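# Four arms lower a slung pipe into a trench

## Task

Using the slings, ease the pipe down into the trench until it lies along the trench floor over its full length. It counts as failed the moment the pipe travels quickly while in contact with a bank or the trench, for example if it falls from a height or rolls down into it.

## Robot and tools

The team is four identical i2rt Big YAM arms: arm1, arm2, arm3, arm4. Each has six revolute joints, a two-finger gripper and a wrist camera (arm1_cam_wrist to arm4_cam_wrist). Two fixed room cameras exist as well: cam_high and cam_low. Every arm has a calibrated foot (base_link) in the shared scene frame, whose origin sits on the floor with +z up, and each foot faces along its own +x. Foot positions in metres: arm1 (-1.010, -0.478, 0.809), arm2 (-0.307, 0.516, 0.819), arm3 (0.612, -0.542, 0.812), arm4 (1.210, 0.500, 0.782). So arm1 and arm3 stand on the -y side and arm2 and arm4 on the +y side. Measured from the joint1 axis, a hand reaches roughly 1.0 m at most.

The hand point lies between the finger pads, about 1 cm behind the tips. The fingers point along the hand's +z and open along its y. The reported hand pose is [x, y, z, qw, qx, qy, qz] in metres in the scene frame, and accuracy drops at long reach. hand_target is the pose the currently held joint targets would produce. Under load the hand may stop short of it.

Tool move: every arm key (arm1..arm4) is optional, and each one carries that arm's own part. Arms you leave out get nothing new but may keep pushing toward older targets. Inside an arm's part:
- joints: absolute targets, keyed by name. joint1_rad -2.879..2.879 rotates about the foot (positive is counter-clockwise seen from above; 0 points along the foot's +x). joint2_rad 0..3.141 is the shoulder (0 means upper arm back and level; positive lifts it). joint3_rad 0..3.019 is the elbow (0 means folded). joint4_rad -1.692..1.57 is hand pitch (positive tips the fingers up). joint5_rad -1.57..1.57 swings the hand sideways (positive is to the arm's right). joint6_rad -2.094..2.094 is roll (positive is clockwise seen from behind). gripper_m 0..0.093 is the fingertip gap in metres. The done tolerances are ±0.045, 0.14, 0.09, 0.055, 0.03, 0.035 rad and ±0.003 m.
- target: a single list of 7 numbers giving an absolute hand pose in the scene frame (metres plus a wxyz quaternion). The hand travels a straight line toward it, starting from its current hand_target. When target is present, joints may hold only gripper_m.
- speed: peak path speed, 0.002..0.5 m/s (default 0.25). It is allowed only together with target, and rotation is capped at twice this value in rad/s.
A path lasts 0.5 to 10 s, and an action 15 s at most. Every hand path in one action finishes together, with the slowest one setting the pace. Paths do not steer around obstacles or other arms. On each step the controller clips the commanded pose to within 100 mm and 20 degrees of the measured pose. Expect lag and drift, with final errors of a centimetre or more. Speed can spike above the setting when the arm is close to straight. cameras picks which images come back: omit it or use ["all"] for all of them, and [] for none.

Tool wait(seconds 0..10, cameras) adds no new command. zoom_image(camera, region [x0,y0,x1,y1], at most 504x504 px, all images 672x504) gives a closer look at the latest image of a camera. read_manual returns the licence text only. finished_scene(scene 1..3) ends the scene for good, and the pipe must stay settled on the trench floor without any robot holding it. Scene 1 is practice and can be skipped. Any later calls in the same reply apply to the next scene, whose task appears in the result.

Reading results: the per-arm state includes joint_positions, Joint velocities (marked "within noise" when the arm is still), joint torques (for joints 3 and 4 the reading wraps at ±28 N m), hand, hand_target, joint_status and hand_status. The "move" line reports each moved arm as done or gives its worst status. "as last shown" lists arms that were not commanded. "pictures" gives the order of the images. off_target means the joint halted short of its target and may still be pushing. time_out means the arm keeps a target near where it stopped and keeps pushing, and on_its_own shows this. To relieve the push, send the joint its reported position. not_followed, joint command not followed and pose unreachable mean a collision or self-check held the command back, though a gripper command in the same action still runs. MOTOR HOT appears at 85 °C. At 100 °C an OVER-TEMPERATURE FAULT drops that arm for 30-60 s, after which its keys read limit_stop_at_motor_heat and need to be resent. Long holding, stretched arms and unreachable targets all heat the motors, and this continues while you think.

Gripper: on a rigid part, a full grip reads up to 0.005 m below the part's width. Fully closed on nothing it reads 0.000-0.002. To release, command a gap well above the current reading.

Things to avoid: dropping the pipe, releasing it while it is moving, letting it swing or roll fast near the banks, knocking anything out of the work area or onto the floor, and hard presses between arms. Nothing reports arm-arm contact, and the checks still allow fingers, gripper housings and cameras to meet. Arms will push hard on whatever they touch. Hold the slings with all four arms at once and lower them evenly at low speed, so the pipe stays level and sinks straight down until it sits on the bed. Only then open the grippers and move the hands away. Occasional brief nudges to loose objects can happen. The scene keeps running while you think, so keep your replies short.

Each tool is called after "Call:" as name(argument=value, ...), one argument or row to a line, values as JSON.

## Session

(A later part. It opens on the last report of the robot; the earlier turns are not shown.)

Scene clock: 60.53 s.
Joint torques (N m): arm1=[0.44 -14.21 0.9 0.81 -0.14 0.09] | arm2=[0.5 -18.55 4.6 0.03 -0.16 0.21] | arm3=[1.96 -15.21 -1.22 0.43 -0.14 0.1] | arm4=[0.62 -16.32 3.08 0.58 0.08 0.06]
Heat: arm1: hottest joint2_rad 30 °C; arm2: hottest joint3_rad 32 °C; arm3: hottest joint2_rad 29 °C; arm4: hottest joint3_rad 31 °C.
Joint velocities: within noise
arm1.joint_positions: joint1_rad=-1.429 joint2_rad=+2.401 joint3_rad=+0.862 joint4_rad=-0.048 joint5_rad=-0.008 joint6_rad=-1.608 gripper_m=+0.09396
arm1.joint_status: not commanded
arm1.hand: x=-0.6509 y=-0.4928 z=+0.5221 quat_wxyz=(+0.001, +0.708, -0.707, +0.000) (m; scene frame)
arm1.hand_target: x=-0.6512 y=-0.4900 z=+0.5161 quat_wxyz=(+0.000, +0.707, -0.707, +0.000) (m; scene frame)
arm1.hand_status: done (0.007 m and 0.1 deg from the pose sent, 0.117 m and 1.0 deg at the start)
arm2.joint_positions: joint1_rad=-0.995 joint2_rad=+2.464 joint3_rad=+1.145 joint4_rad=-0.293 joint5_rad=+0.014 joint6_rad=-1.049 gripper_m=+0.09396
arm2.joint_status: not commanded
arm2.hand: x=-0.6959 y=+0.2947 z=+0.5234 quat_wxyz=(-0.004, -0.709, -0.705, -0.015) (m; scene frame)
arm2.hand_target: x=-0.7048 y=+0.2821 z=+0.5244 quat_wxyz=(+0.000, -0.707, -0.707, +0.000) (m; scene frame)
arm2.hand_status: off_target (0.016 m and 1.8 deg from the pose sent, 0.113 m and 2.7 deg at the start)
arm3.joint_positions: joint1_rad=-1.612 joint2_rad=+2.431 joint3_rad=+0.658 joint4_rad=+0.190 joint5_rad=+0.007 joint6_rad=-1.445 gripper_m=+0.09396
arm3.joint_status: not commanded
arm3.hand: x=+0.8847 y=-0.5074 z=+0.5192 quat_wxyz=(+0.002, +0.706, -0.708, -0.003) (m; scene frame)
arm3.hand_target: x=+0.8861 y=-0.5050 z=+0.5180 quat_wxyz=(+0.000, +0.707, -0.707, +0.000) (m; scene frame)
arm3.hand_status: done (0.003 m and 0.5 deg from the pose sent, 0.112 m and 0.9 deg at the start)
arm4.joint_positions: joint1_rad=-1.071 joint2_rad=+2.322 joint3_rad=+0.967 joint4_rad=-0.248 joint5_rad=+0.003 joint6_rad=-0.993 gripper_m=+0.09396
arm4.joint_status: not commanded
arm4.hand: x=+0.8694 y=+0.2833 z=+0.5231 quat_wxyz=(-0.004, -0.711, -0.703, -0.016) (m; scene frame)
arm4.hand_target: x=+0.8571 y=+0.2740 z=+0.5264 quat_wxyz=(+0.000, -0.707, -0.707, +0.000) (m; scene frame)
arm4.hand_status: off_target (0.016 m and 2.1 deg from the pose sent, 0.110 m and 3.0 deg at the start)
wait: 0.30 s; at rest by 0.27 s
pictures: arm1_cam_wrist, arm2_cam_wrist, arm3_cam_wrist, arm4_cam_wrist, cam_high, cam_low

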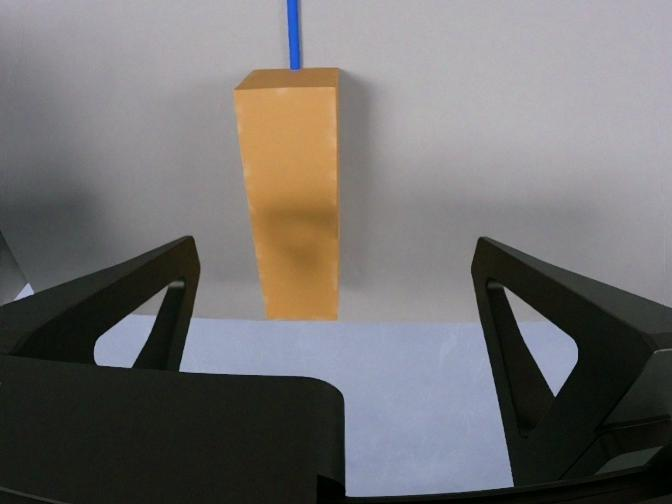

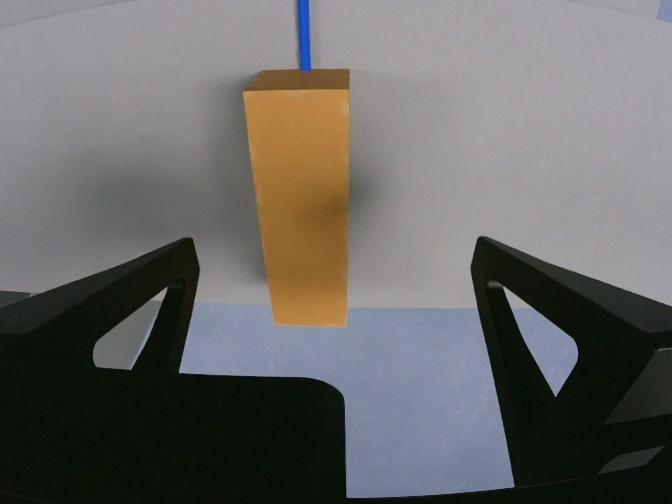

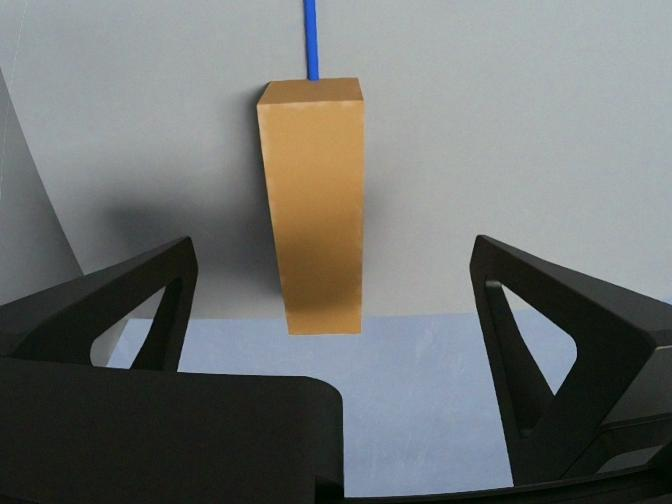

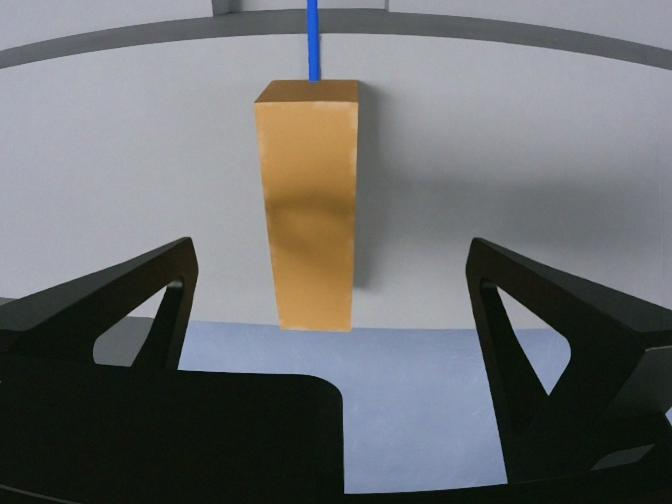

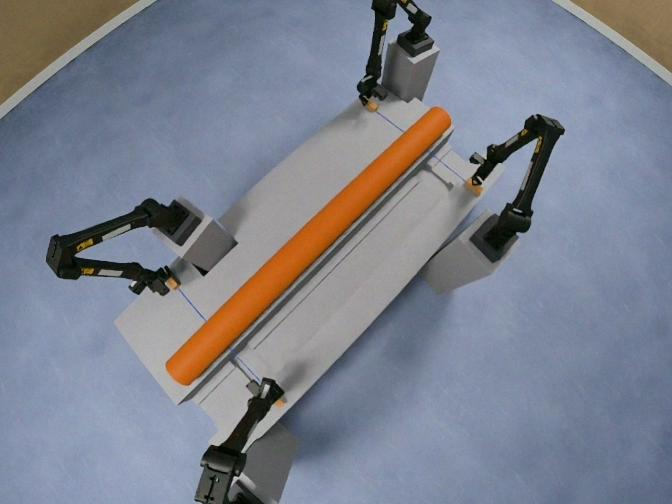

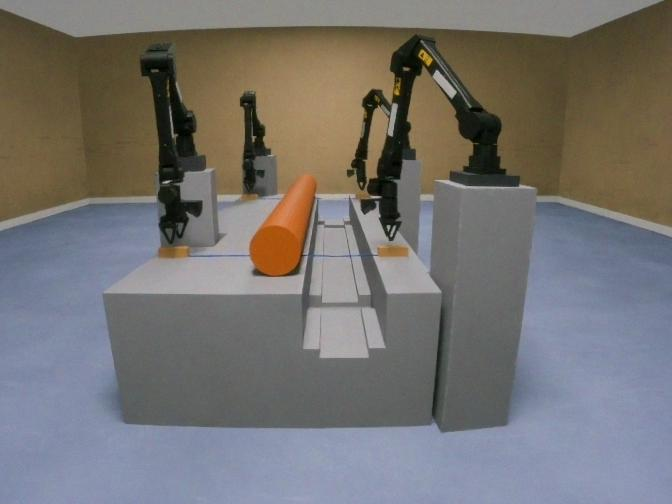

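Call:
move(
  arm1={"target":[-0.663,-0.488,0.487,0,0.7071,-0.7071,0],"speed":0.1},
  arm2={"target":[-0.693,0.28,0.493,0,0.7071,0.7071,0],"speed":0.1},
  arm3={"target":[0.878,-0.503,0.491,0,0.7071,-0.7071,0],"speed":0.1},
  arm4={"target":[0.866,0.272,0.495,0,0.7071,0.7071,0],"speed":0.1},
  cameras=[],
)

Call:
wait(
  seconds=0.3,
)

Call:
zoom_image(
  camera="cam_low",
  region=[100, 150, 460, 380],
)

Scene clock: 66.03 s.
Joint torques (N m): arm1=[0.62 -14.56 0.35 1.09 -0.13 0.08] | arm2=[0.44 -18.49 3.92 0.03 -0.16 0.24] | arm3=[2.02 -14.8 -1.61 0.42 -0.14 0.1] | arm4=[0.91 -16.21 2.52 0.61 0.07 0.24]
Heat: arm1: hottest joint2_rad 30 °C; arm2: hottest joint3_rad 32 °C; arm3: hottest joint2_rad 29 °C; arm4: hottest joint3_rad 31 °C.
move: arm1 done; arm2 off_target; arm3 done; arm4 off_target
Joint velocities: within noise
arm1.joint_positions: joint1_rad=-1.425 joint2_rad=+2.485 joint3_rad=+0.877 joint4_rad=+0.028 joint5_rad=-0.008 joint6_rad=-1.603 gripper_m=+0.09396
arm1.joint_status: not commanded
arm1.hand: x=-0.6597 y=-0.4914 z=+0.4940 quat_wxyz=(-0.001, +0.707, -0.707, +0.002) (m; scene frame)
arm1.hand_target: x=-0.6631 y=-0.4881 z=+0.4872 quat_wxyz=(+0.000, +0.707, -0.707, +0.000) (m; scene frame)
arm1.hand_status: done (0.008 m and 0.2 deg from the pose sent, 0.037 m and 0.1 deg at the start)
arm2.joint_positions: joint1_rad=-0.978 joint2_rad=+2.537 joint3_rad=+1.161 joint4_rad=-0.232 joint5_rad=+0.014 joint6_rad=-1.033 gripper_m=+0.09396
arm2.joint_status: not commanded
arm2.hand: x=-0.6849 y=+0.2916 z=+0.4931 quat_wxyz=(-0.004, -0.709, -0.705, -0.013) (m; scene frame)
arm2.hand_target: x=-0.6928 y=+0.2800 z=+0.4934 quat_wxyz=(+0.000, -0.707, -0.707, +0.000) (m; scene frame)
arm2.hand_status: off_target (0.014 m and 1.6 deg from the pose sent, 0.034 m and 1.8 deg at the start)
arm3.joint_positions: joint1_rad=-1.601 joint2_rad=+2.523 joint3_rad=+0.686 joint4_rad=+0.257 joint5_rad=+0.007 joint6_rad=-1.434 gripper_m=+0.09396
arm3.joint_status: not commanded
arm3.hand: x=+0.8782 y=-0.5051 z=+0.4935 quat_wxyz=(+0.001, +0.706, -0.708, -0.002) (m; scene frame)
arm3.hand_target: x=+0.8781 y=-0.5030 z=+0.4910 quat_wxyz=(+0.000, +0.707, -0.707, +0.000) (m; scene frame)
arm3.hand_status: done (0.003 m and 0.3 deg from the pose sent, 0.029 m and 0.5 deg at the start)
arm4.joint_positions: joint1_rad=-1.060 joint2_rad=+2.402 joint3_rad=+0.985 joint4_rad=-0.183 joint5_rad=+0.003 joint6_rad=-0.993 gripper_m=+0.09396
arm4.joint_status: not commanded
arm4.hand: x=+0.8763 y=+0.2825 z=+0.4934 quat_wxyz=(-0.004, -0.707, -0.707, -0.015) (m; scene frame)
arm4.hand_target: x=+0.8661 y=+0.2720 z=+0.4954 quat_wxyz=(+0.000, -0.707, -0.707, +0.000) (m; scene frame)
arm4.hand_status: off_target (0.015 m and 1.8 deg from the pose sent, 0.030 m and 2.1 deg at the start)
pictures: none
No camera images: "cameras" was empty.

Scene clock: 66.33 s.
Joint torques (N m): arm1=[0.44 -14.15 0.12 0.91 -0.13 0.07] | arm2=[0.5 -18.49 3.93 0.01 -0.17 0.21] | arm3=[1.96 -14.74 -1.61 0.4 -0.13 0.1] | arm4=[0.91 -16.26 2.54 0.61 0.07 0.23]
Heat: arm1: hottest joint2_rad 30 °C; arm2: hottest joint3_rad 32 °C; arm3: hottest joint2_rad 29 °C; arm4: hottest joint3_rad 31 °C.
Joint velocities: within noise
arm1.joint_positions: joint1_rad=-1.425 joint2_rad=+2.485 joint3_rad=+0.877 joint4_rad=+0.028 joint5_rad=-0.008 joint6_rad=-1.603 gripper_m=+0.09396
arm1.joint_status: not commanded
arm1.hand: x=-0.6597 y=-0.4914 z=+0.4940 quat_wxyz=(-0.001, +0.707, -0.707, +0.002) (m; scene frame)
arm1.hand_target: x=-0.6631 y=-0.4881 z=+0.4872 quat_wxyz=(+0.000, +0.707, -0.707, +0.000) (m; scene frame)
arm1.hand_status: done (0.008 m and 0.2 deg from the pose sent, 0.037 m and 0.1 deg at the start)
arm2.joint_positions: joint1_rad=-0.978 joint2_rad=+2.537 joint3_rad=+1.161 joint4_rad=-0.232 joint5_rad=+0.014 joint6_rad=-1.033 gripper_m=+0.09396
arm2.joint_status: not commanded
arm2.hand: x=-0.6849 y=+0.2916 z=+0.4931 quat_wxyz=(-0.004, -0.709, -0.705, -0.013) (m; scene frame)
arm2.hand_target: x=-0.6928 y=+0.2800 z=+0.4934 quat_wxyz=(+0.000, -0.707, -0.707, +0.000) (m; scene frame)
arm2.hand_status: off_target (0.014 m and 1.6 deg from the pose sent, 0.034 m and 1.8 deg at the start)
arm3.joint_positions: joint1_rad=-1.601 joint2_rad=+2.523 joint3_rad=+0.686 joint4_rad=+0.257 joint5_rad=+0.007 joint6_rad=-1.434 gripper_m=+0.09396
arm3.joint_status: not commanded
arm3.hand: x=+0.8782 y=-0.5051 z=+0.4935 quat_wxyz=(+0.001, +0.706, -0.708, -0.002) (m; scene frame)
arm3.hand_target: x=+0.8780 y=-0.5030 z=+0.4910 quat_wxyz=(+0.000, +0.707, -0.707, +0.000) (m; scene frame)
arm3.hand_status: done (0.003 m and 0.3 deg from the pose sent, 0.029 m and 0.5 deg at the start)
arm4.joint_positions: joint1_rad=-1.060 joint2_rad=+2.402 joint3_rad=+0.985 joint4_rad=-0.183 joint5_rad=+0.003 joint6_rad=-0.993 gripper_m=+0.09396
arm4.joint_status: not commanded
arm4.hand: x=+0.8763 y=+0.2825 z=+0.4934 quat_wxyz=(-0.004, -0.707, -0.707, -0.015) (m; scene frame)
arm4.hand_target: x=+0.8661 y=+0.2720 z=+0.4954 quat_wxyz=(+0.000, -0.707, -0.707, +0.000) (m; scene frame)
arm4.hand_status: off_target (0.015 m and 1.8 deg from the pose sent, 0.030 m and 2.1 deg at the start)
wait: 0.30 s; at rest by 0.27 s
pictures: arm1_cam_wrist, arm2_cam_wrist, arm3_cam_wrist, arm4_cam_wrist, cam_high, cam_low

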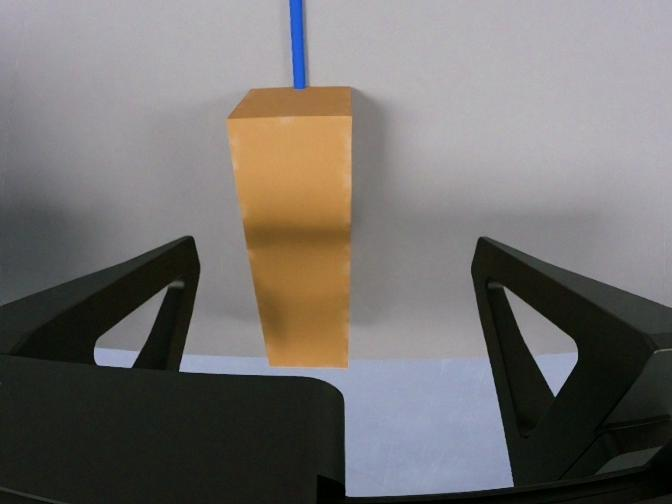

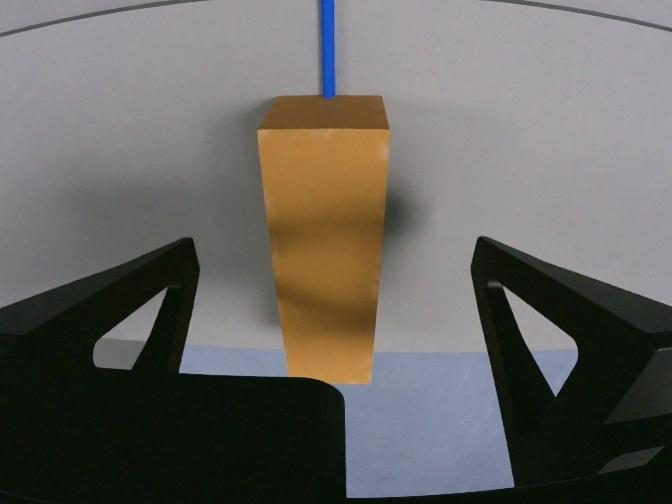

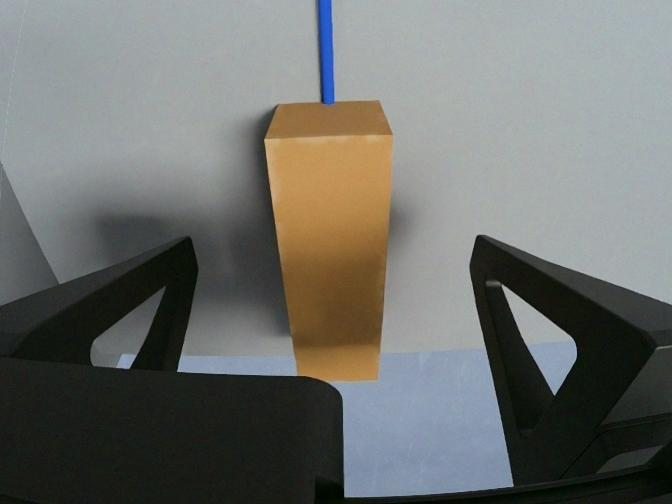

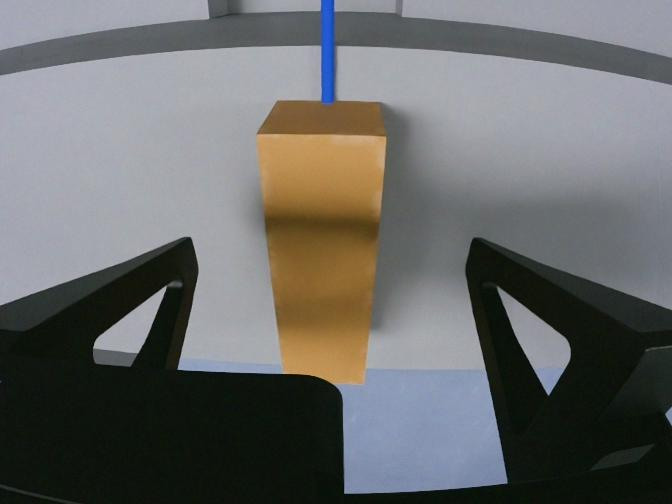

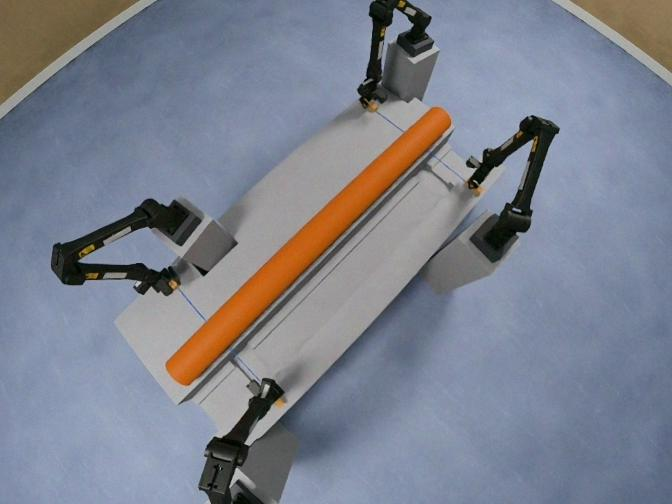

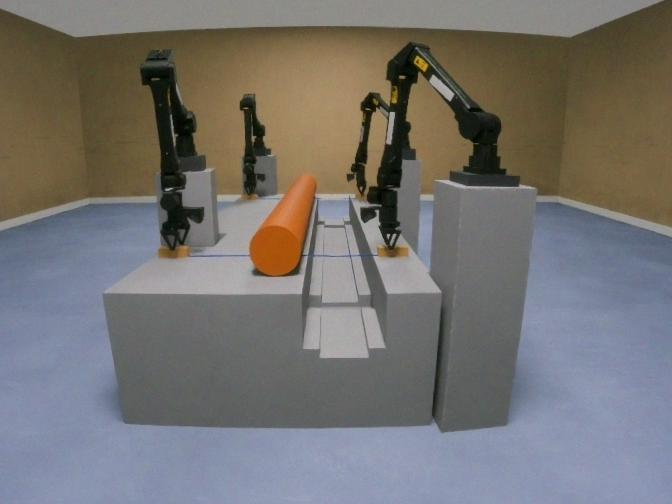

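Scaled by 1.400.

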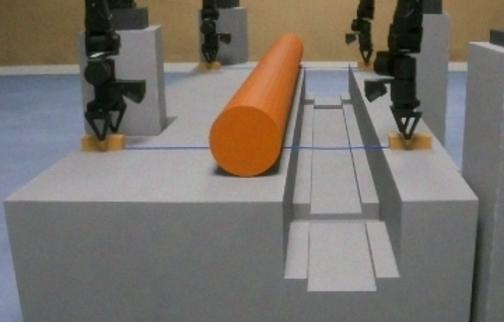

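Call:
move(
  arm1={"target":[-0.674,-0.488,0.470,0,0.7071,-0.7071,0],"speed":0.1},
  arm2={"target":[-0.693,0.28,0.477,0,0.7071,0.7071,0],"speed":0.1},
  arm3={"target":[0.878,-0.503,0.475,0,0.7071,-0.7071,0],"speed":0.1},
  arm4={"target":[0.866,0.272,0.479,0,0.7071,0.7071,0],"speed":0.1},
  cameras=[],
)

Call:
move(
  arm1={"joints":{"gripper_m":0.02}},
  arm2={"joints":{"gripper_m":0.02}},
  arm3={"joints":{"gripper_m":0.02}},
  arm4={"joints":{"gripper_m":0.02}},
)

Scene clock: 73.70 s.
Joint torques (N m): arm1=[0.56 -13.92 -0.09 1.07 -0.15 0.08] | arm2=[0.44 -18.08 3.77 0.03 -0.17 0.2] | arm3=[1.79 -14.62 -1.7 0.44 -0.13 0.09] | arm4=[0.97 -15.91 2.32 0.64 0.07 0.23]
Heat: arm1: hottest joint2_rad 30 °C; arm2: hottest joint3_rad 32 °C; arm3: hottest joint2_rad 30 °C; arm4: hottest joint3_rad 31 °C.
move: arm1 done; arm2 off_target; arm3 done; arm4 off_target
Joint velocities: within noise
arm1.joint_positions: joint1_rad=-1.425 joint2_rad=+2.535 joint3_rad=+0.877 joint4_rad=+0.079 joint5_rad=-0.008 joint6_rad=-1.603 gripper_m=+0.09396
arm1.joint_status: not commanded
arm1.hand: x=-0.6698 y=-0.4912 z=+0.4778 quat_wxyz=(-0.001, +0.707, -0.707, +0.002) (m; scene frame)
arm1.hand_target: x=-0.6741 y=-0.4881 z=+0.4702 quat_wxyz=(+0.000, +0.707, -0.707, +0.000) (m; scene frame)
arm1.hand_status: done (0.009 m and 0.3 deg from the pose sent, 0.028 m and 0.2 deg at the start)
arm2.joint_positions: joint1_rad=-0.978 joint2_rad=+2.573 joint3_rad=+1.186 joint4_rad=-0.215 joint5_rad=+0.014 joint6_rad=-1.033 gripper_m=+0.09396
arm2.joint_status: not commanded
arm2.hand: x=-0.6880 y=+0.2896 z=+0.4799 quat_wxyz=(-0.003, -0.709, -0.705, -0.010) (m; scene frame)
arm2.hand_target: x=-0.6928 y=+0.2800 z=+0.4772 quat_wxyz=(+0.000, -0.707, -0.707, +0.000) (m; scene frame)
arm2.hand_status: off_target (0.011 m and 1.2 deg from the pose sent, 0.021 m and 1.6 deg at the start)
arm3.joint_positions: joint1_rad=-1.601 joint2_rad=+2.570 joint3_rad=+0.716 joint4_rad=+0.279 joint5_rad=+0.007 joint6_rad=-1.434 gripper_m=+0.09396
arm3.joint_status: not commanded
arm3.hand: x=+0.8799 y=-0.5047 z=+0.4788 quat_wxyz=(-0.001, +0.706, -0.708, -0.001) (m; scene frame)
arm3.hand_target: x=+0.8779 y=-0.5031 z=+0.4751 quat_wxyz=(+0.000, +0.707, -0.707, +0.000) (m; scene frame)
arm3.hand_status: done (0.005 m and 0.2 deg from the pose sent, 0.019 m and 0.3 deg at the start)
arm4.joint_positions: joint1_rad=-1.060 joint2_rad=+2.441 joint3_rad=+1.007 joint4_rad=-0.160 joint5_rad=+0.003 joint6_rad=-0.993 gripper_m=+0.09396
arm4.joint_status: not commanded
arm4.hand: x=+0.8737 y=+0.2807 z=+0.4796 quat_wxyz=(-0.003, -0.707, -0.707, -0.012) (m; scene frame)
arm4.hand_target: x=+0.8661 y=+0.2720 z=+0.4793 quat_wxyz=(+0.000, -0.707, -0.707, +0.000) (m; scene frame)
arm4.hand_status: off_target (0.012 m and 1.4 deg from the pose sent, 0.021 m and 1.8 deg at the start)
pictures: none
No camera images: "cameras" was empty.

Scene clock: 74.37 s.
Joint torques (N m): arm1=[0.73 -13.68 -0.13 0.96 -0.13 0.04] | arm2=[0.38 -18.02 3.63 -0.02 -0.12 0.2] | arm3=[1.96 -14.68 -1.72 0.42 -0.13 0.08] | arm4=[0.85 -15.97 2.19 0.61 0.07 0.23]
Heat: arm1: hottest joint2_rad 30 °C; arm2: hottest joint3_rad 32 °C; arm3: hottest joint2_rad 30 °C; arm4: hottest joint3_rad 31 °C.
move: arm1 off_target; arm2 off_target; arm3 off_target; arm4 off_target
Joint velocities: within noise
arm1.joint_positions: joint1_rad=-1.425 joint2_rad=+2.535 joint3_rad=+0.877 joint4_rad=+0.079 joint5_rad=-0.008 joint6_rad=-1.602 gripper_m=+0.03331
arm1.joint_status: gripper_m off_target (ended at +0.03335, target +0.02000)
arm1.hand: x=-0.6697 y=-0.4912 z=+0.4778 quat_wxyz=(-0.002, +0.707, -0.707, +0.002) (m; scene frame)
arm1.hand_target: x=-0.6741 y=-0.4881 z=+0.4702 quat_wxyz=(+0.000, +0.707, -0.707, +0.000) (m; scene frame)
arm1.hand_status: not commanded
arm2.joint_positions: joint1_rad=-0.977 joint2_rad=+2.573 joint3_rad=+1.188 joint4_rad=-0.214 joint5_rad=+0.013 joint6_rad=-1.032 gripper_m=+0.03401
arm2.joint_status: gripper_m off_target (ended at +0.03404, target +0.02000)
arm2.hand: x=-0.6889 y=+0.2887 z=+0.4800 quat_wxyz=(-0.003, -0.709, -0.705, -0.008) (m; scene frame)
arm2.hand_target: x=-0.6929 y=+0.2801 z=+0.4772 quat_wxyz=(+0.000, -0.707, -0.707, +0.000) (m; scene frame)
arm2.hand_status: not commanded
arm3.joint_positions: joint1_rad=-1.601 joint2_rad=+2.570 joint3_rad=+0.716 joint4_rad=+0.280 joint5_rad=+0.007 joint6_rad=-1.434 gripper_m=+0.03419
arm3.joint_status: gripper_m off_target (ended at +0.03422, target +0.02000)
arm3.hand: x=+0.8802 y=-0.5046 z=+0.4788 quat_wxyz=(-0.001, +0.706, -0.708, -0.001) (m; scene frame)
arm3.hand_target: x=+0.8779 y=-0.5030 z=+0.4751 quat_wxyz=(+0.000, +0.707, -0.707, +0.000) (m; scene frame)
arm3.hand_status: not commanded
arm4.joint_positions: joint1_rad=-1.060 joint2_rad=+2.441 joint3_rad=+1.009 joint4_rad=-0.159 joint5_rad=+0.003 joint6_rad=-0.993 gripper_m=+0.03437
arm4.joint_status: gripper_m off_target (ended at +0.03440, target +0.02000)
arm4.hand: x=+0.8727 y=+0.2800 z=+0.4796 quat_wxyz=(-0.003, -0.707, -0.707, -0.011) (m; scene frame)
arm4.hand_target: x=+0.8662 y=+0.2720 z=+0.4793 quat_wxyz=(+0.000, -0.707, -0.707, +0.000) (m; scene frame)
arm4.hand_status: not commanded
pictures: arm1_cam_wrist, arm2_cam_wrist, arm3_cam_wrist, arm4_cam_wrist, cam_high, cam_low

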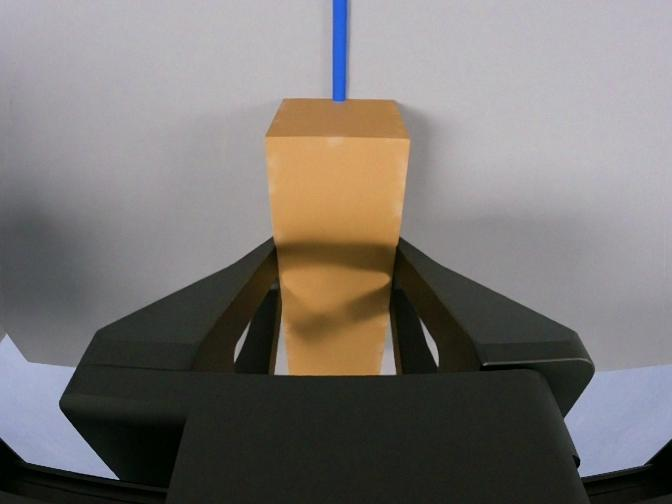

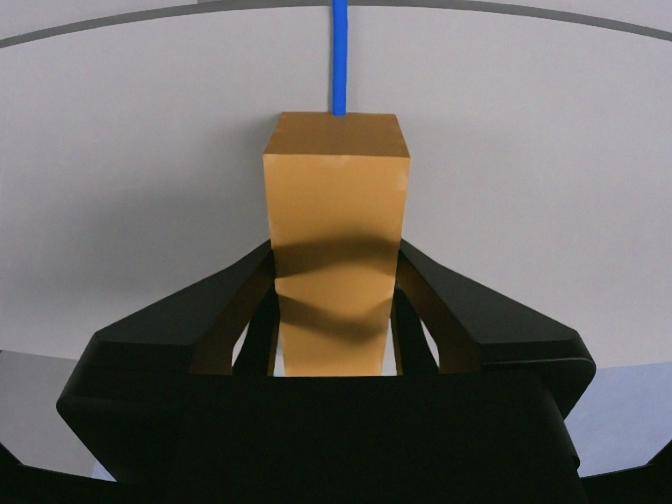

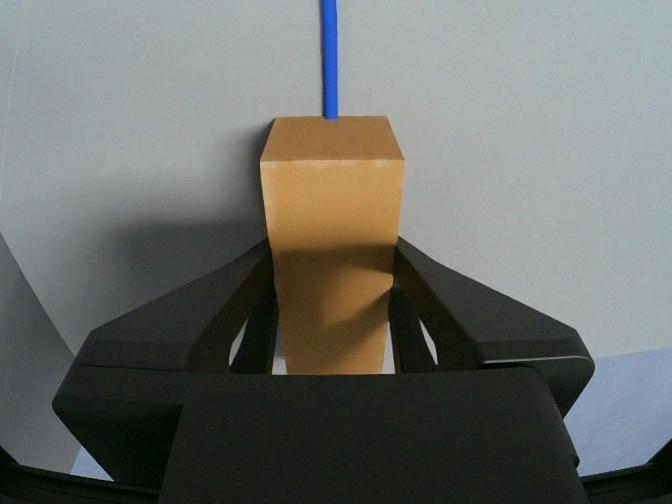

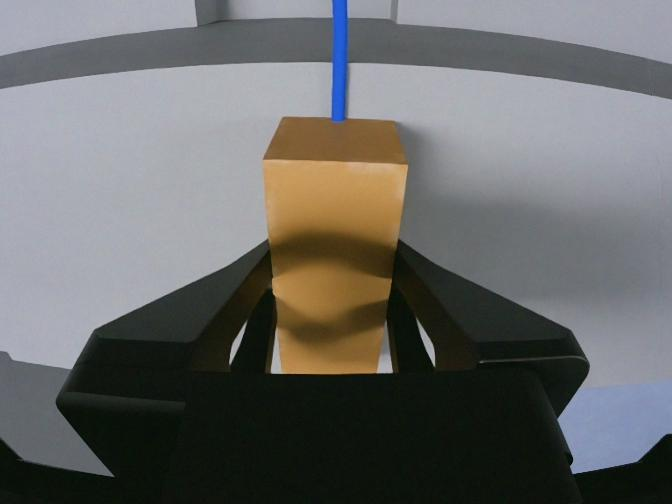

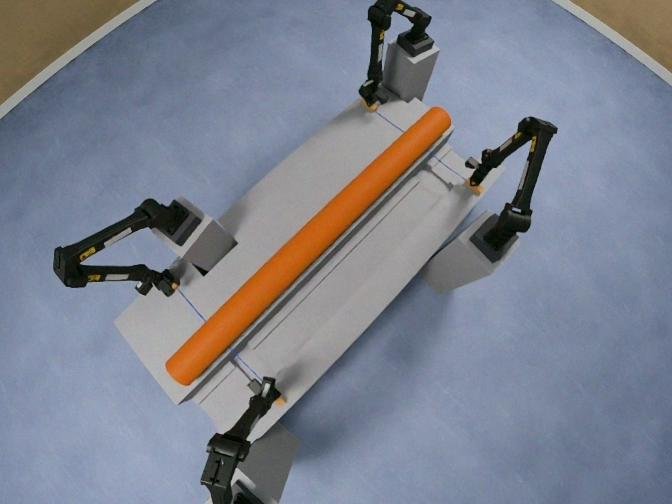

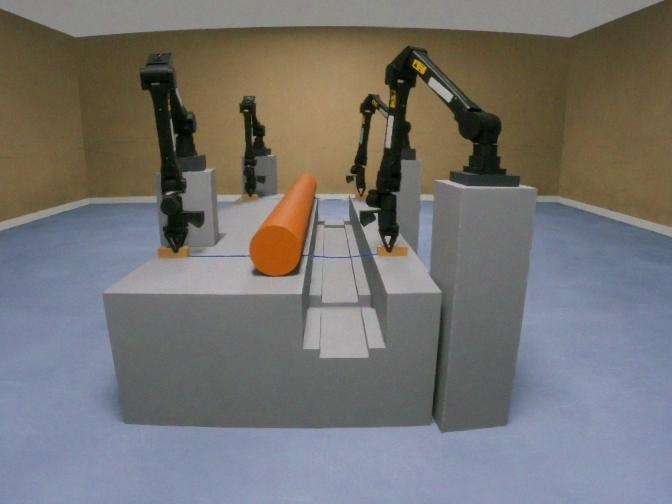

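Call:
move(
  arm1={"target":[-0.674,-0.31,0.75,0,0.7071,-0.7071,0],"speed":0.15},
  arm2={"target":[-0.698,0.08,0.75,0,0.7071,0.7071,0],"speed":0.15},
  arm3={"target":[0.878,-0.31,0.75,0,0.7071,-0.7071,0],"speed":0.15},
  arm4={"target":[0.864,0.08,0.75,0,0.7071,0.7071,0],"speed":0.15},
)

Scene clock: 92.10 s.
Joint torques (N m): arm1=[0.03 -13.92 6.94 -0.18 -0.06 0.1] | arm2=[0.21 -22.18 11.45 -0.95 -0.15 0.23] | arm3=[1.38 -14.62 6.01 -0.4 -0.25 0.08] | arm4=[0.67 -20.31 9.21 -0.29 0.09 0.32]
Heat: arm1: hottest joint2_rad 31 °C; arm2: hottest joint2_rad 33 °C; arm3: hottest joint2_rad 31 °C; arm4: hottest joint3_rad 30 °C.
move: arm1 off_target; arm2 off_target; arm3 off_target; arm4 off_target
Joint velocities: within noise
arm1.joint_positions: joint1_rad=-0.936 joint2_rad=+1.748 joint3_rad=+0.772 joint4_rad=-0.626 joint5_rad=-0.014 joint6_rad=-1.119 gripper_m=+0.03333
arm1.joint_status: not commanded
arm1.hand: x=-0.6857 y=-0.3176 z=+0.7409 quat_wxyz=(+0.011, +0.709, -0.705, -0.004) (m; scene frame)
arm1.hand_target: x=-0.6742 y=-0.3101 z=+0.7501 quat_wxyz=(+0.000, +0.707, -0.707, +0.000) (m; scene frame)
arm1.hand_status: off_target (0.017 m and 1.4 deg from the pose sent, 0.327 m and 0.3 deg at the start)
arm2.joint_positions: joint1_rad=-0.677 joint2_rad=+2.173 joint3_rad=+1.445 joint4_rad=-0.898 joint5_rad=+0.010 joint6_rad=-0.737 gripper_m=+0.03402
arm2.joint_status: not commanded
arm2.hand: x=-0.6883 y=+0.0989 z=+0.7317 quat_wxyz=(+0.001, -0.707, -0.706, -0.021) (m; scene frame)
arm2.hand_target: x=-0.6974 y=+0.0805 z=+0.7505 quat_wxyz=(+0.000, -0.707, -0.707, +0.000) (m; scene frame)
arm2.hand_status: off_target (0.028 m and 2.4 deg from the pose sent, 0.341 m and 1.1 deg at the start)
arm3.joint_positions: joint1_rad=-1.019 joint2_rad=+1.715 joint3_rad=+0.708 joint4_rad=-0.597 joint5_rad=+0.006 joint6_rad=-0.858 gripper_m=+0.03420
arm3.joint_status: not commanded
arm3.hand: x=+0.8692 y=-0.3199 z=+0.7420 quat_wxyz=(+0.012, +0.708, -0.706, +0.000) (m; scene frame)
arm3.hand_target: x=+0.8778 y=-0.3102 z=+0.7500 quat_wxyz=(+0.000, +0.707, -0.707, +0.000) (m; scene frame)
arm3.hand_status: off_target (0.015 m and 1.4 deg from the pose sent, 0.334 m and 0.2 deg at the start)
arm4.joint_positions: joint1_rad=-0.758 joint2_rad=+2.019 joint3_rad=+1.296 joint4_rad=-0.902 joint5_rad=+0.003 joint6_rad=-0.701 gripper_m=+0.03437
arm4.joint_status: not commanded
arm4.hand: x=+0.8773 y=+0.0997 z=+0.7258 quat_wxyz=(+0.001, -0.704, -0.710, -0.028) (m; scene frame)
arm4.hand_target: x=+0.8648 y=+0.0808 z=+0.7504 quat_wxyz=(+0.000, -0.707, -0.707, +0.000) (m; scene frame)
arm4.hand_status: off_target (0.034 m and 3.2 deg from the pose sent, 0.336 m and 1.3 deg at the start)
pictures: arm1_cam_wrist, arm2_cam_wrist, arm3_cam_wrist, arm4_cam_wrist, cam_high, cam_low

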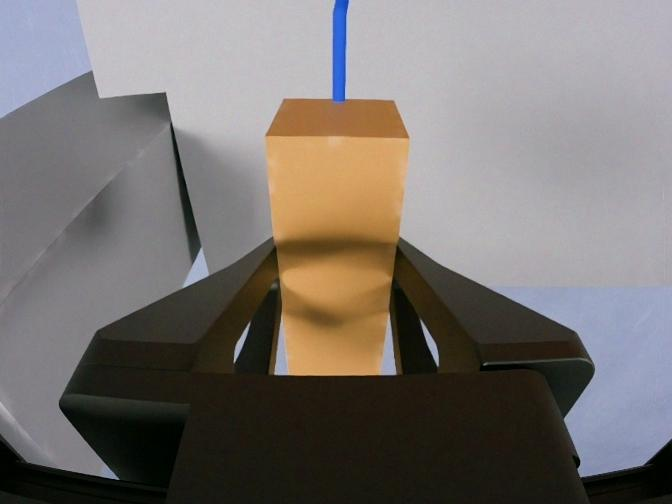

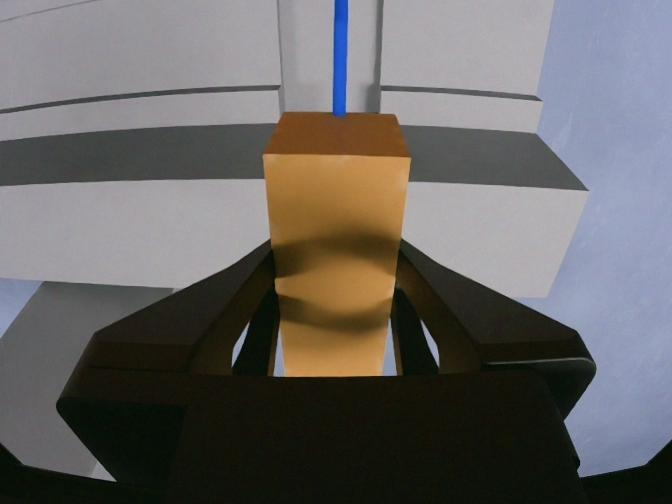

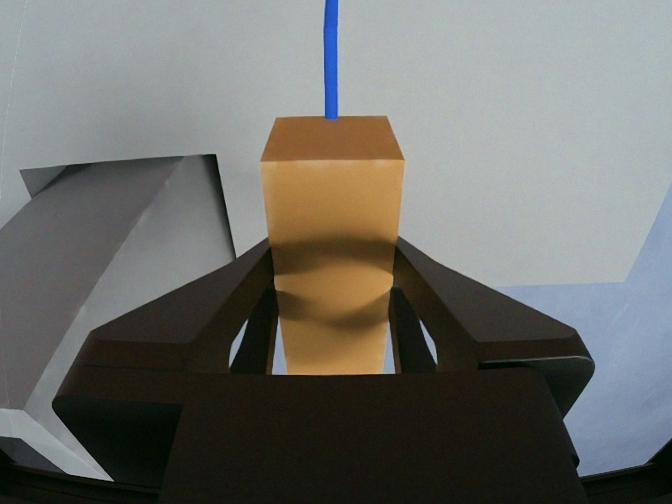

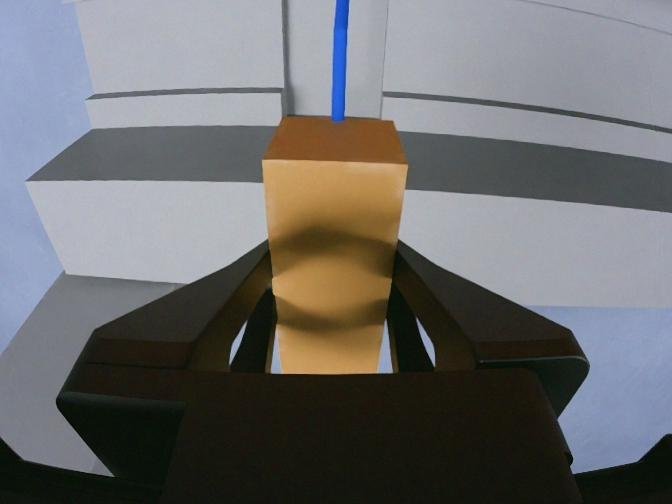

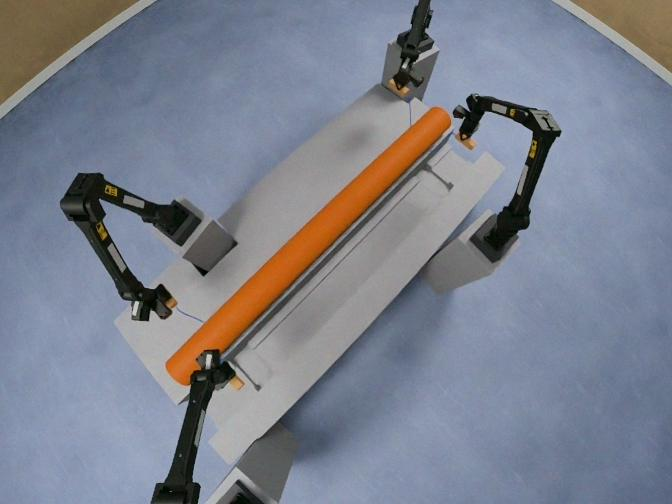

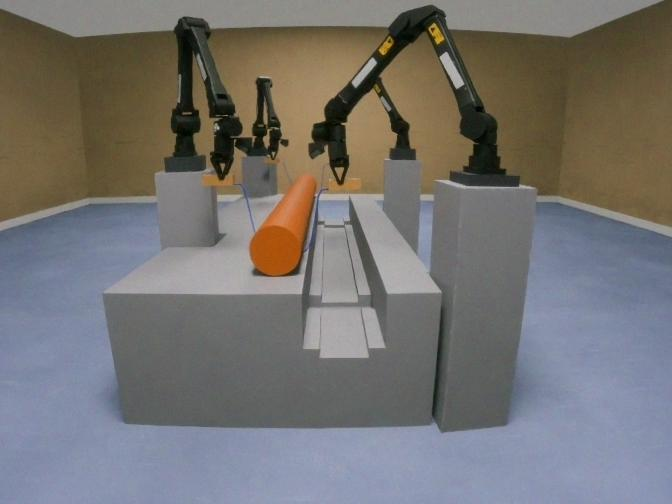

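Call:
move(
  arm1={"target":[-0.664,-0.285,0.82,0,0.7071,-0.7071,0],"speed":0.1},
  arm2={"target":[-0.695,0.05,0.83,0,0.7071,0.7071,0],"speed":0.1},
  arm3={"target":[0.883,-0.285,0.82,0,0.7071,-0.7071,0],"speed":0.1},
  arm4={"target":[0.863,0.05,0.835,0,0.7071,0.7071,0],"speed":0.1},
)

Scene clock: 100.90 s.
Joint torques (N m): arm1=[-0.97 -18.55 9.92 -1.21 0.01 -0.04] | arm2=[-0.09 -26.87 15.73 -1.76 -0.2 0.11] | arm3=[1.08 -20.66 8.8 -1.48 -0.23 -0.01] | arm4=[0.56 -25.05 13.01 -1.29 0.01 0.18]
Heat: arm1: hottest joint2_rad 31 °C; arm2: hottest joint3_rad 34 °C; arm3: hottest joint2_rad 31 °C; arm4: hottest joint3_rad 31 °C.
move: arm1 off_target; arm2 off_target; arm3 off_target; arm4 off_target
Joint velocities: within noise
arm1.joint_positions: joint1_rad=-0.882 joint2_rad=+1.697 joint3_rad=+0.843 joint4_rad=-0.815 joint5_rad=-0.016 joint6_rad=-1.064 gripper_m=+0.03333
arm1.joint_status: not commanded
arm1.hand: x=-0.6937 y=-0.2987 z=+0.7766 quat_wxyz=(+0.044, +0.707, -0.706, -0.013) (m; scene frame)
arm1.hand_target: x=-0.6658 y=-0.2860 z=+0.8185 quat_wxyz=(+0.000, +0.707, -0.707, +0.000) (m; scene frame)
arm1.hand_status: off_target (0.054 m and 5.2 deg from the pose sent, 0.088 m and 1.4 deg at the start)
arm2.joint_positions: joint1_rad=-0.635 joint2_rad=+2.144 joint3_rad=+1.517 joint4_rad=-1.070 joint5_rad=+0.011 joint6_rad=-0.690 gripper_m=+0.03402
arm2.joint_status: not commanded
arm2.hand: x=-0.6694 y=+0.0851 z=+0.7713 quat_wxyz=(+0.006, -0.708, -0.704, -0.056) (m; scene frame)
arm2.hand_target: x=-0.6919 y=+0.0535 z=+0.8307 quat_wxyz=(+0.000, -0.707, -0.707, +0.000) (m; scene frame)
arm2.hand_status: off_target (0.073 m and 6.4 deg from the pose sent, 0.110 m and 2.4 deg at the start)
arm3.joint_positions: joint1_rad=-0.971 joint2_rad=+1.657 joint3_rad=+0.785 joint4_rad=-0.803 joint5_rad=+0.006 joint6_rad=-0.806 gripper_m=+0.03420
arm3.joint_status: not commanded
arm3.hand: x=+0.8599 y=-0.3062 z=+0.7800 quat_wxyz=(+0.048, +0.707, -0.706, +0.000) (m; scene frame)
arm3.hand_target: x=+0.8818 y=-0.2862 z=+0.8185 quat_wxyz=(+0.000, +0.707, -0.707, +0.000) (m; scene frame)
arm3.hand_status: off_target (0.051 m and 5.5 deg from the pose sent, 0.086 m and 1.4 deg at the start)
arm4.joint_positions: joint1_rad=-0.722 joint2_rad=+1.996 joint3_rad=+1.397 joint4_rad=-1.093 joint5_rad=+0.005 joint6_rad=-0.658 gripper_m=+0.03437
arm4.joint_status: not commanded
arm4.hand: x=+0.8879 y=+0.0840 z=+0.7697 quat_wxyz=(+0.008, -0.705, -0.707, -0.060) (m; scene frame)
arm4.hand_target: x=+0.8661 y=+0.0541 z=+0.8351 quat_wxyz=(+0.000, -0.707, -0.707, +0.001) (m; scene frame)
arm4.hand_status: off_target (0.078 m and 7.0 deg from the pose sent, 0.121 m and 3.2 deg at the start)
pictures: arm1_cam_wrist, arm2_cam_wrist, arm3_cam_wrist, arm4_cam_wrist, cam_high, cam_low

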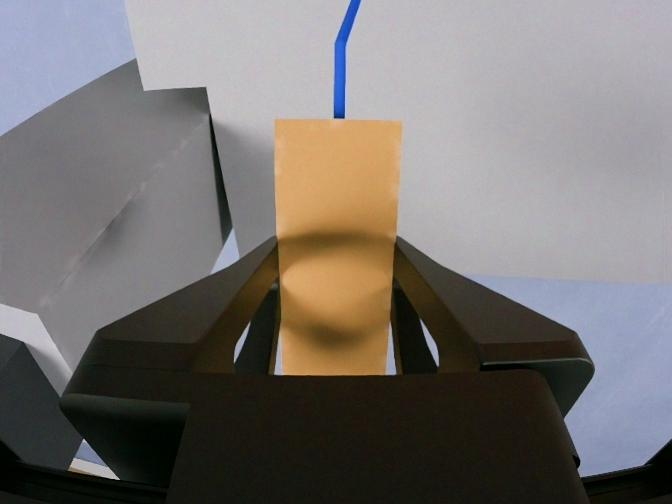

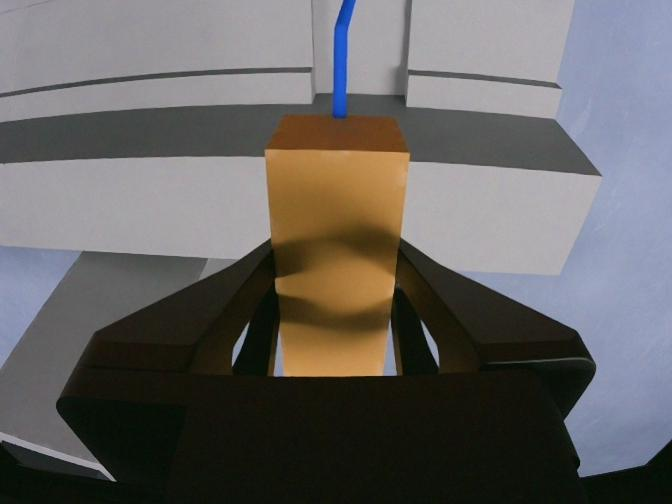

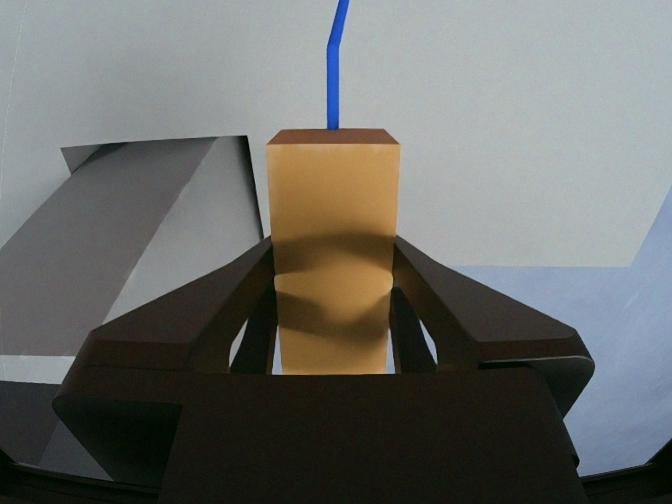

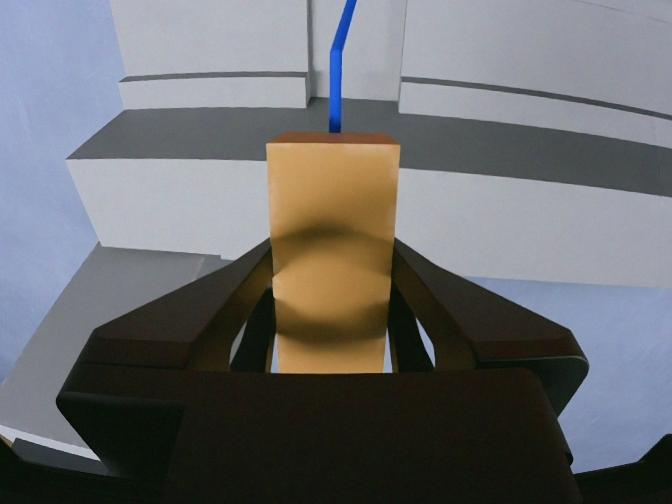

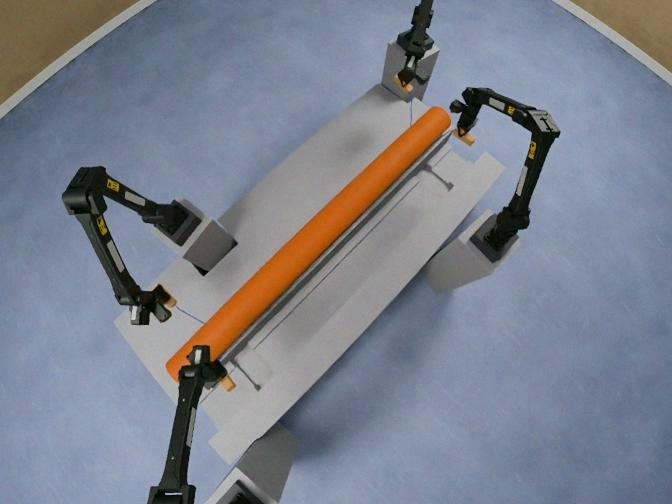

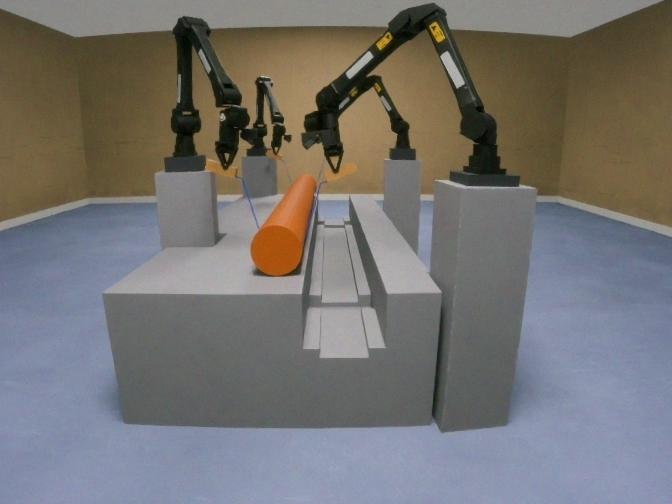

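Call:
move(
  arm1={"target":[-0.655,-0.275,0.86,0,0.7071,-0.7071,0],"speed":0.06},
  arm2={"target":[-0.70,0.03,0.875,0,0.7071,0.7071,0],"speed":0.06},
  arm3={"target":[0.893,-0.275,0.86,0,0.7071,-0.7071,0],"speed":0.06},
  arm4={"target":[0.859,0.03,0.88,0,0.7071,0.7071,0],"speed":0.06},
  cameras=["cam_high","cam_low"],
)

Scene clock: 107.33 s.
Joint torques (N m): arm1=[-0.32 -20.01 11.52 -1.32 0.04 -0.04] | arm2=[-0.32 -30.45 17.43 -2.5 -0.21 0.1] | arm3=[1.03 -22.77 10.54 -1.84 -0.21 -0.04] | arm4=[0.21 -28.51 14.22 -2.1 0 0.13]
Heat: arm1: hottest joint2_rad 32 °C; arm2: hottest joint3_rad 35 °C; arm3: hottest joint2_rad 31 °C; arm4: hottest joint3_rad 32 °C.
move: arm1 off_target; arm2 off_target; arm3 off_target; arm4 off_target
Joint velocities: within noise
arm1.joint_positions: joint1_rad=-0.875 joint2_rad=+1.663 joint3_rad=+0.903 joint4_rad=-0.929 joint5_rad=-0.017 joint6_rad=-1.053 gripper_m=+0.03334
arm1.joint_status: not commanded
arm1.hand: x=-0.6880 y=-0.2918 z=+0.8056 quat_wxyz=(+0.053, +0.706, -0.706, -0.016) (m; scene frame)
arm1.hand_target: x=-0.6579 y=-0.2766 z=+0.8581 quat_wxyz=(+0.000, +0.707, -0.707, +0.000) (m; scene frame)
arm1.hand_status: off_target (0.066 m and 6.3 deg from the pose sent, 0.095 m and 5.2 deg at the start)
arm2.joint_positions: joint1_rad=-0.619 joint2_rad=+2.167 joint3_rad=+1.613 joint4_rad=-1.171 joint5_rad=+0.011 joint6_rad=-0.671 gripper_m=+0.03402
arm2.joint_status: not commanded
arm2.hand: x=-0.6720 y=+0.0679 z=+0.7893 quat_wxyz=(+0.009, -0.708, -0.703, -0.069) (m; scene frame)
arm2.hand_target: x=-0.6954 y=+0.0359 z=+0.8744 quat_wxyz=(+0.000, -0.707, -0.707, +0.001) (m; scene frame)
arm2.hand_status: off_target (0.098 m and 8.0 deg from the pose sent, 0.121 m and 6.4 deg at the start; pose on its path clipped on 6 of 48 steps)
arm3.joint_positions: joint1_rad=-0.969 joint2_rad=+1.631 joint3_rad=+0.846 joint4_rad=-0.918 joint5_rad=+0.006 joint6_rad=-0.802 gripper_m=+0.03420
arm3.joint_status: not commanded
arm3.hand: x=+0.8653 y=-0.3003 z=+0.8059 quat_wxyz=(+0.061, +0.705, -0.706, -0.001) (m; scene frame)
arm3.hand_target: x=+0.8908 y=-0.2773 z=+0.8577 quat_wxyz=(+0.000, +0.707, -0.707, +0.000) (m; scene frame)
arm3.hand_status: off_target (0.066 m and 7.0 deg from the pose sent, 0.092 m and 5.5 deg at the start)
arm4.joint_positions: joint1_rad=-0.703 joint2_rad=+2.017 joint3_rad=+1.457 joint4_rad=-1.155 joint5_rad=+0.006 joint6_rad=-0.637 gripper_m=+0.03437
arm4.joint_status: not commanded
arm4.hand: x=+0.8903 y=+0.0707 z=+0.7785 quat_wxyz=(+0.011, -0.705, -0.706, -0.071) (m; scene frame)
arm4.hand_target: x=+0.8674 y=+0.0411 z=+0.8661 quat_wxyz=(+0.000, -0.707, -0.707, +0.001) (m; scene frame)
arm4.hand_status: off_target (0.114 m and 8.3 deg from the pose sent, 0.126 m and 7.0 deg at the start; pose on its path clipped on 32 of 48 steps)
pictures: cam_high, cam_low

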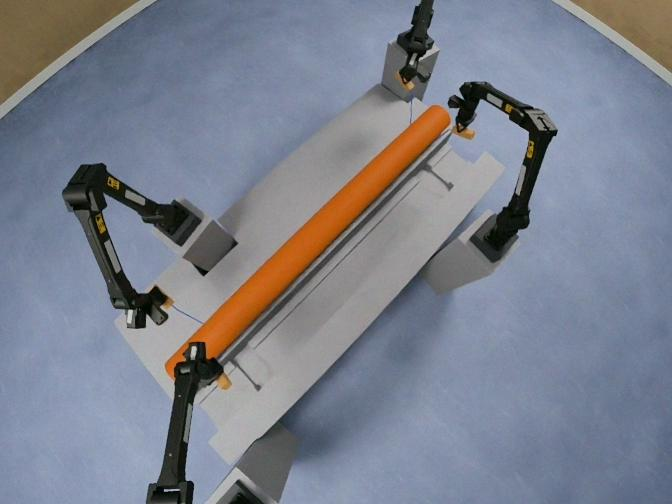

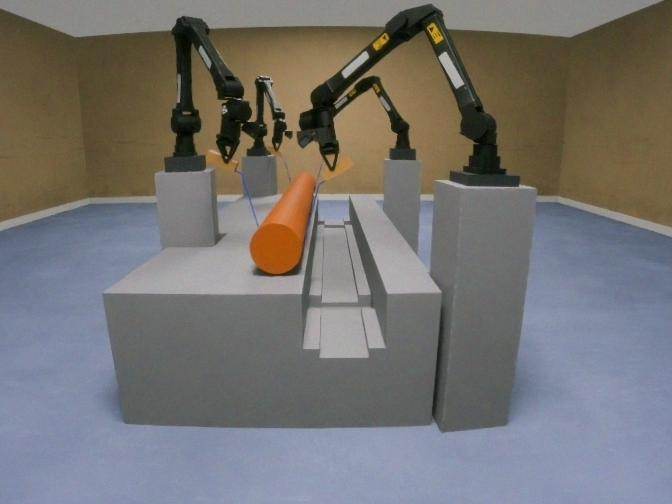

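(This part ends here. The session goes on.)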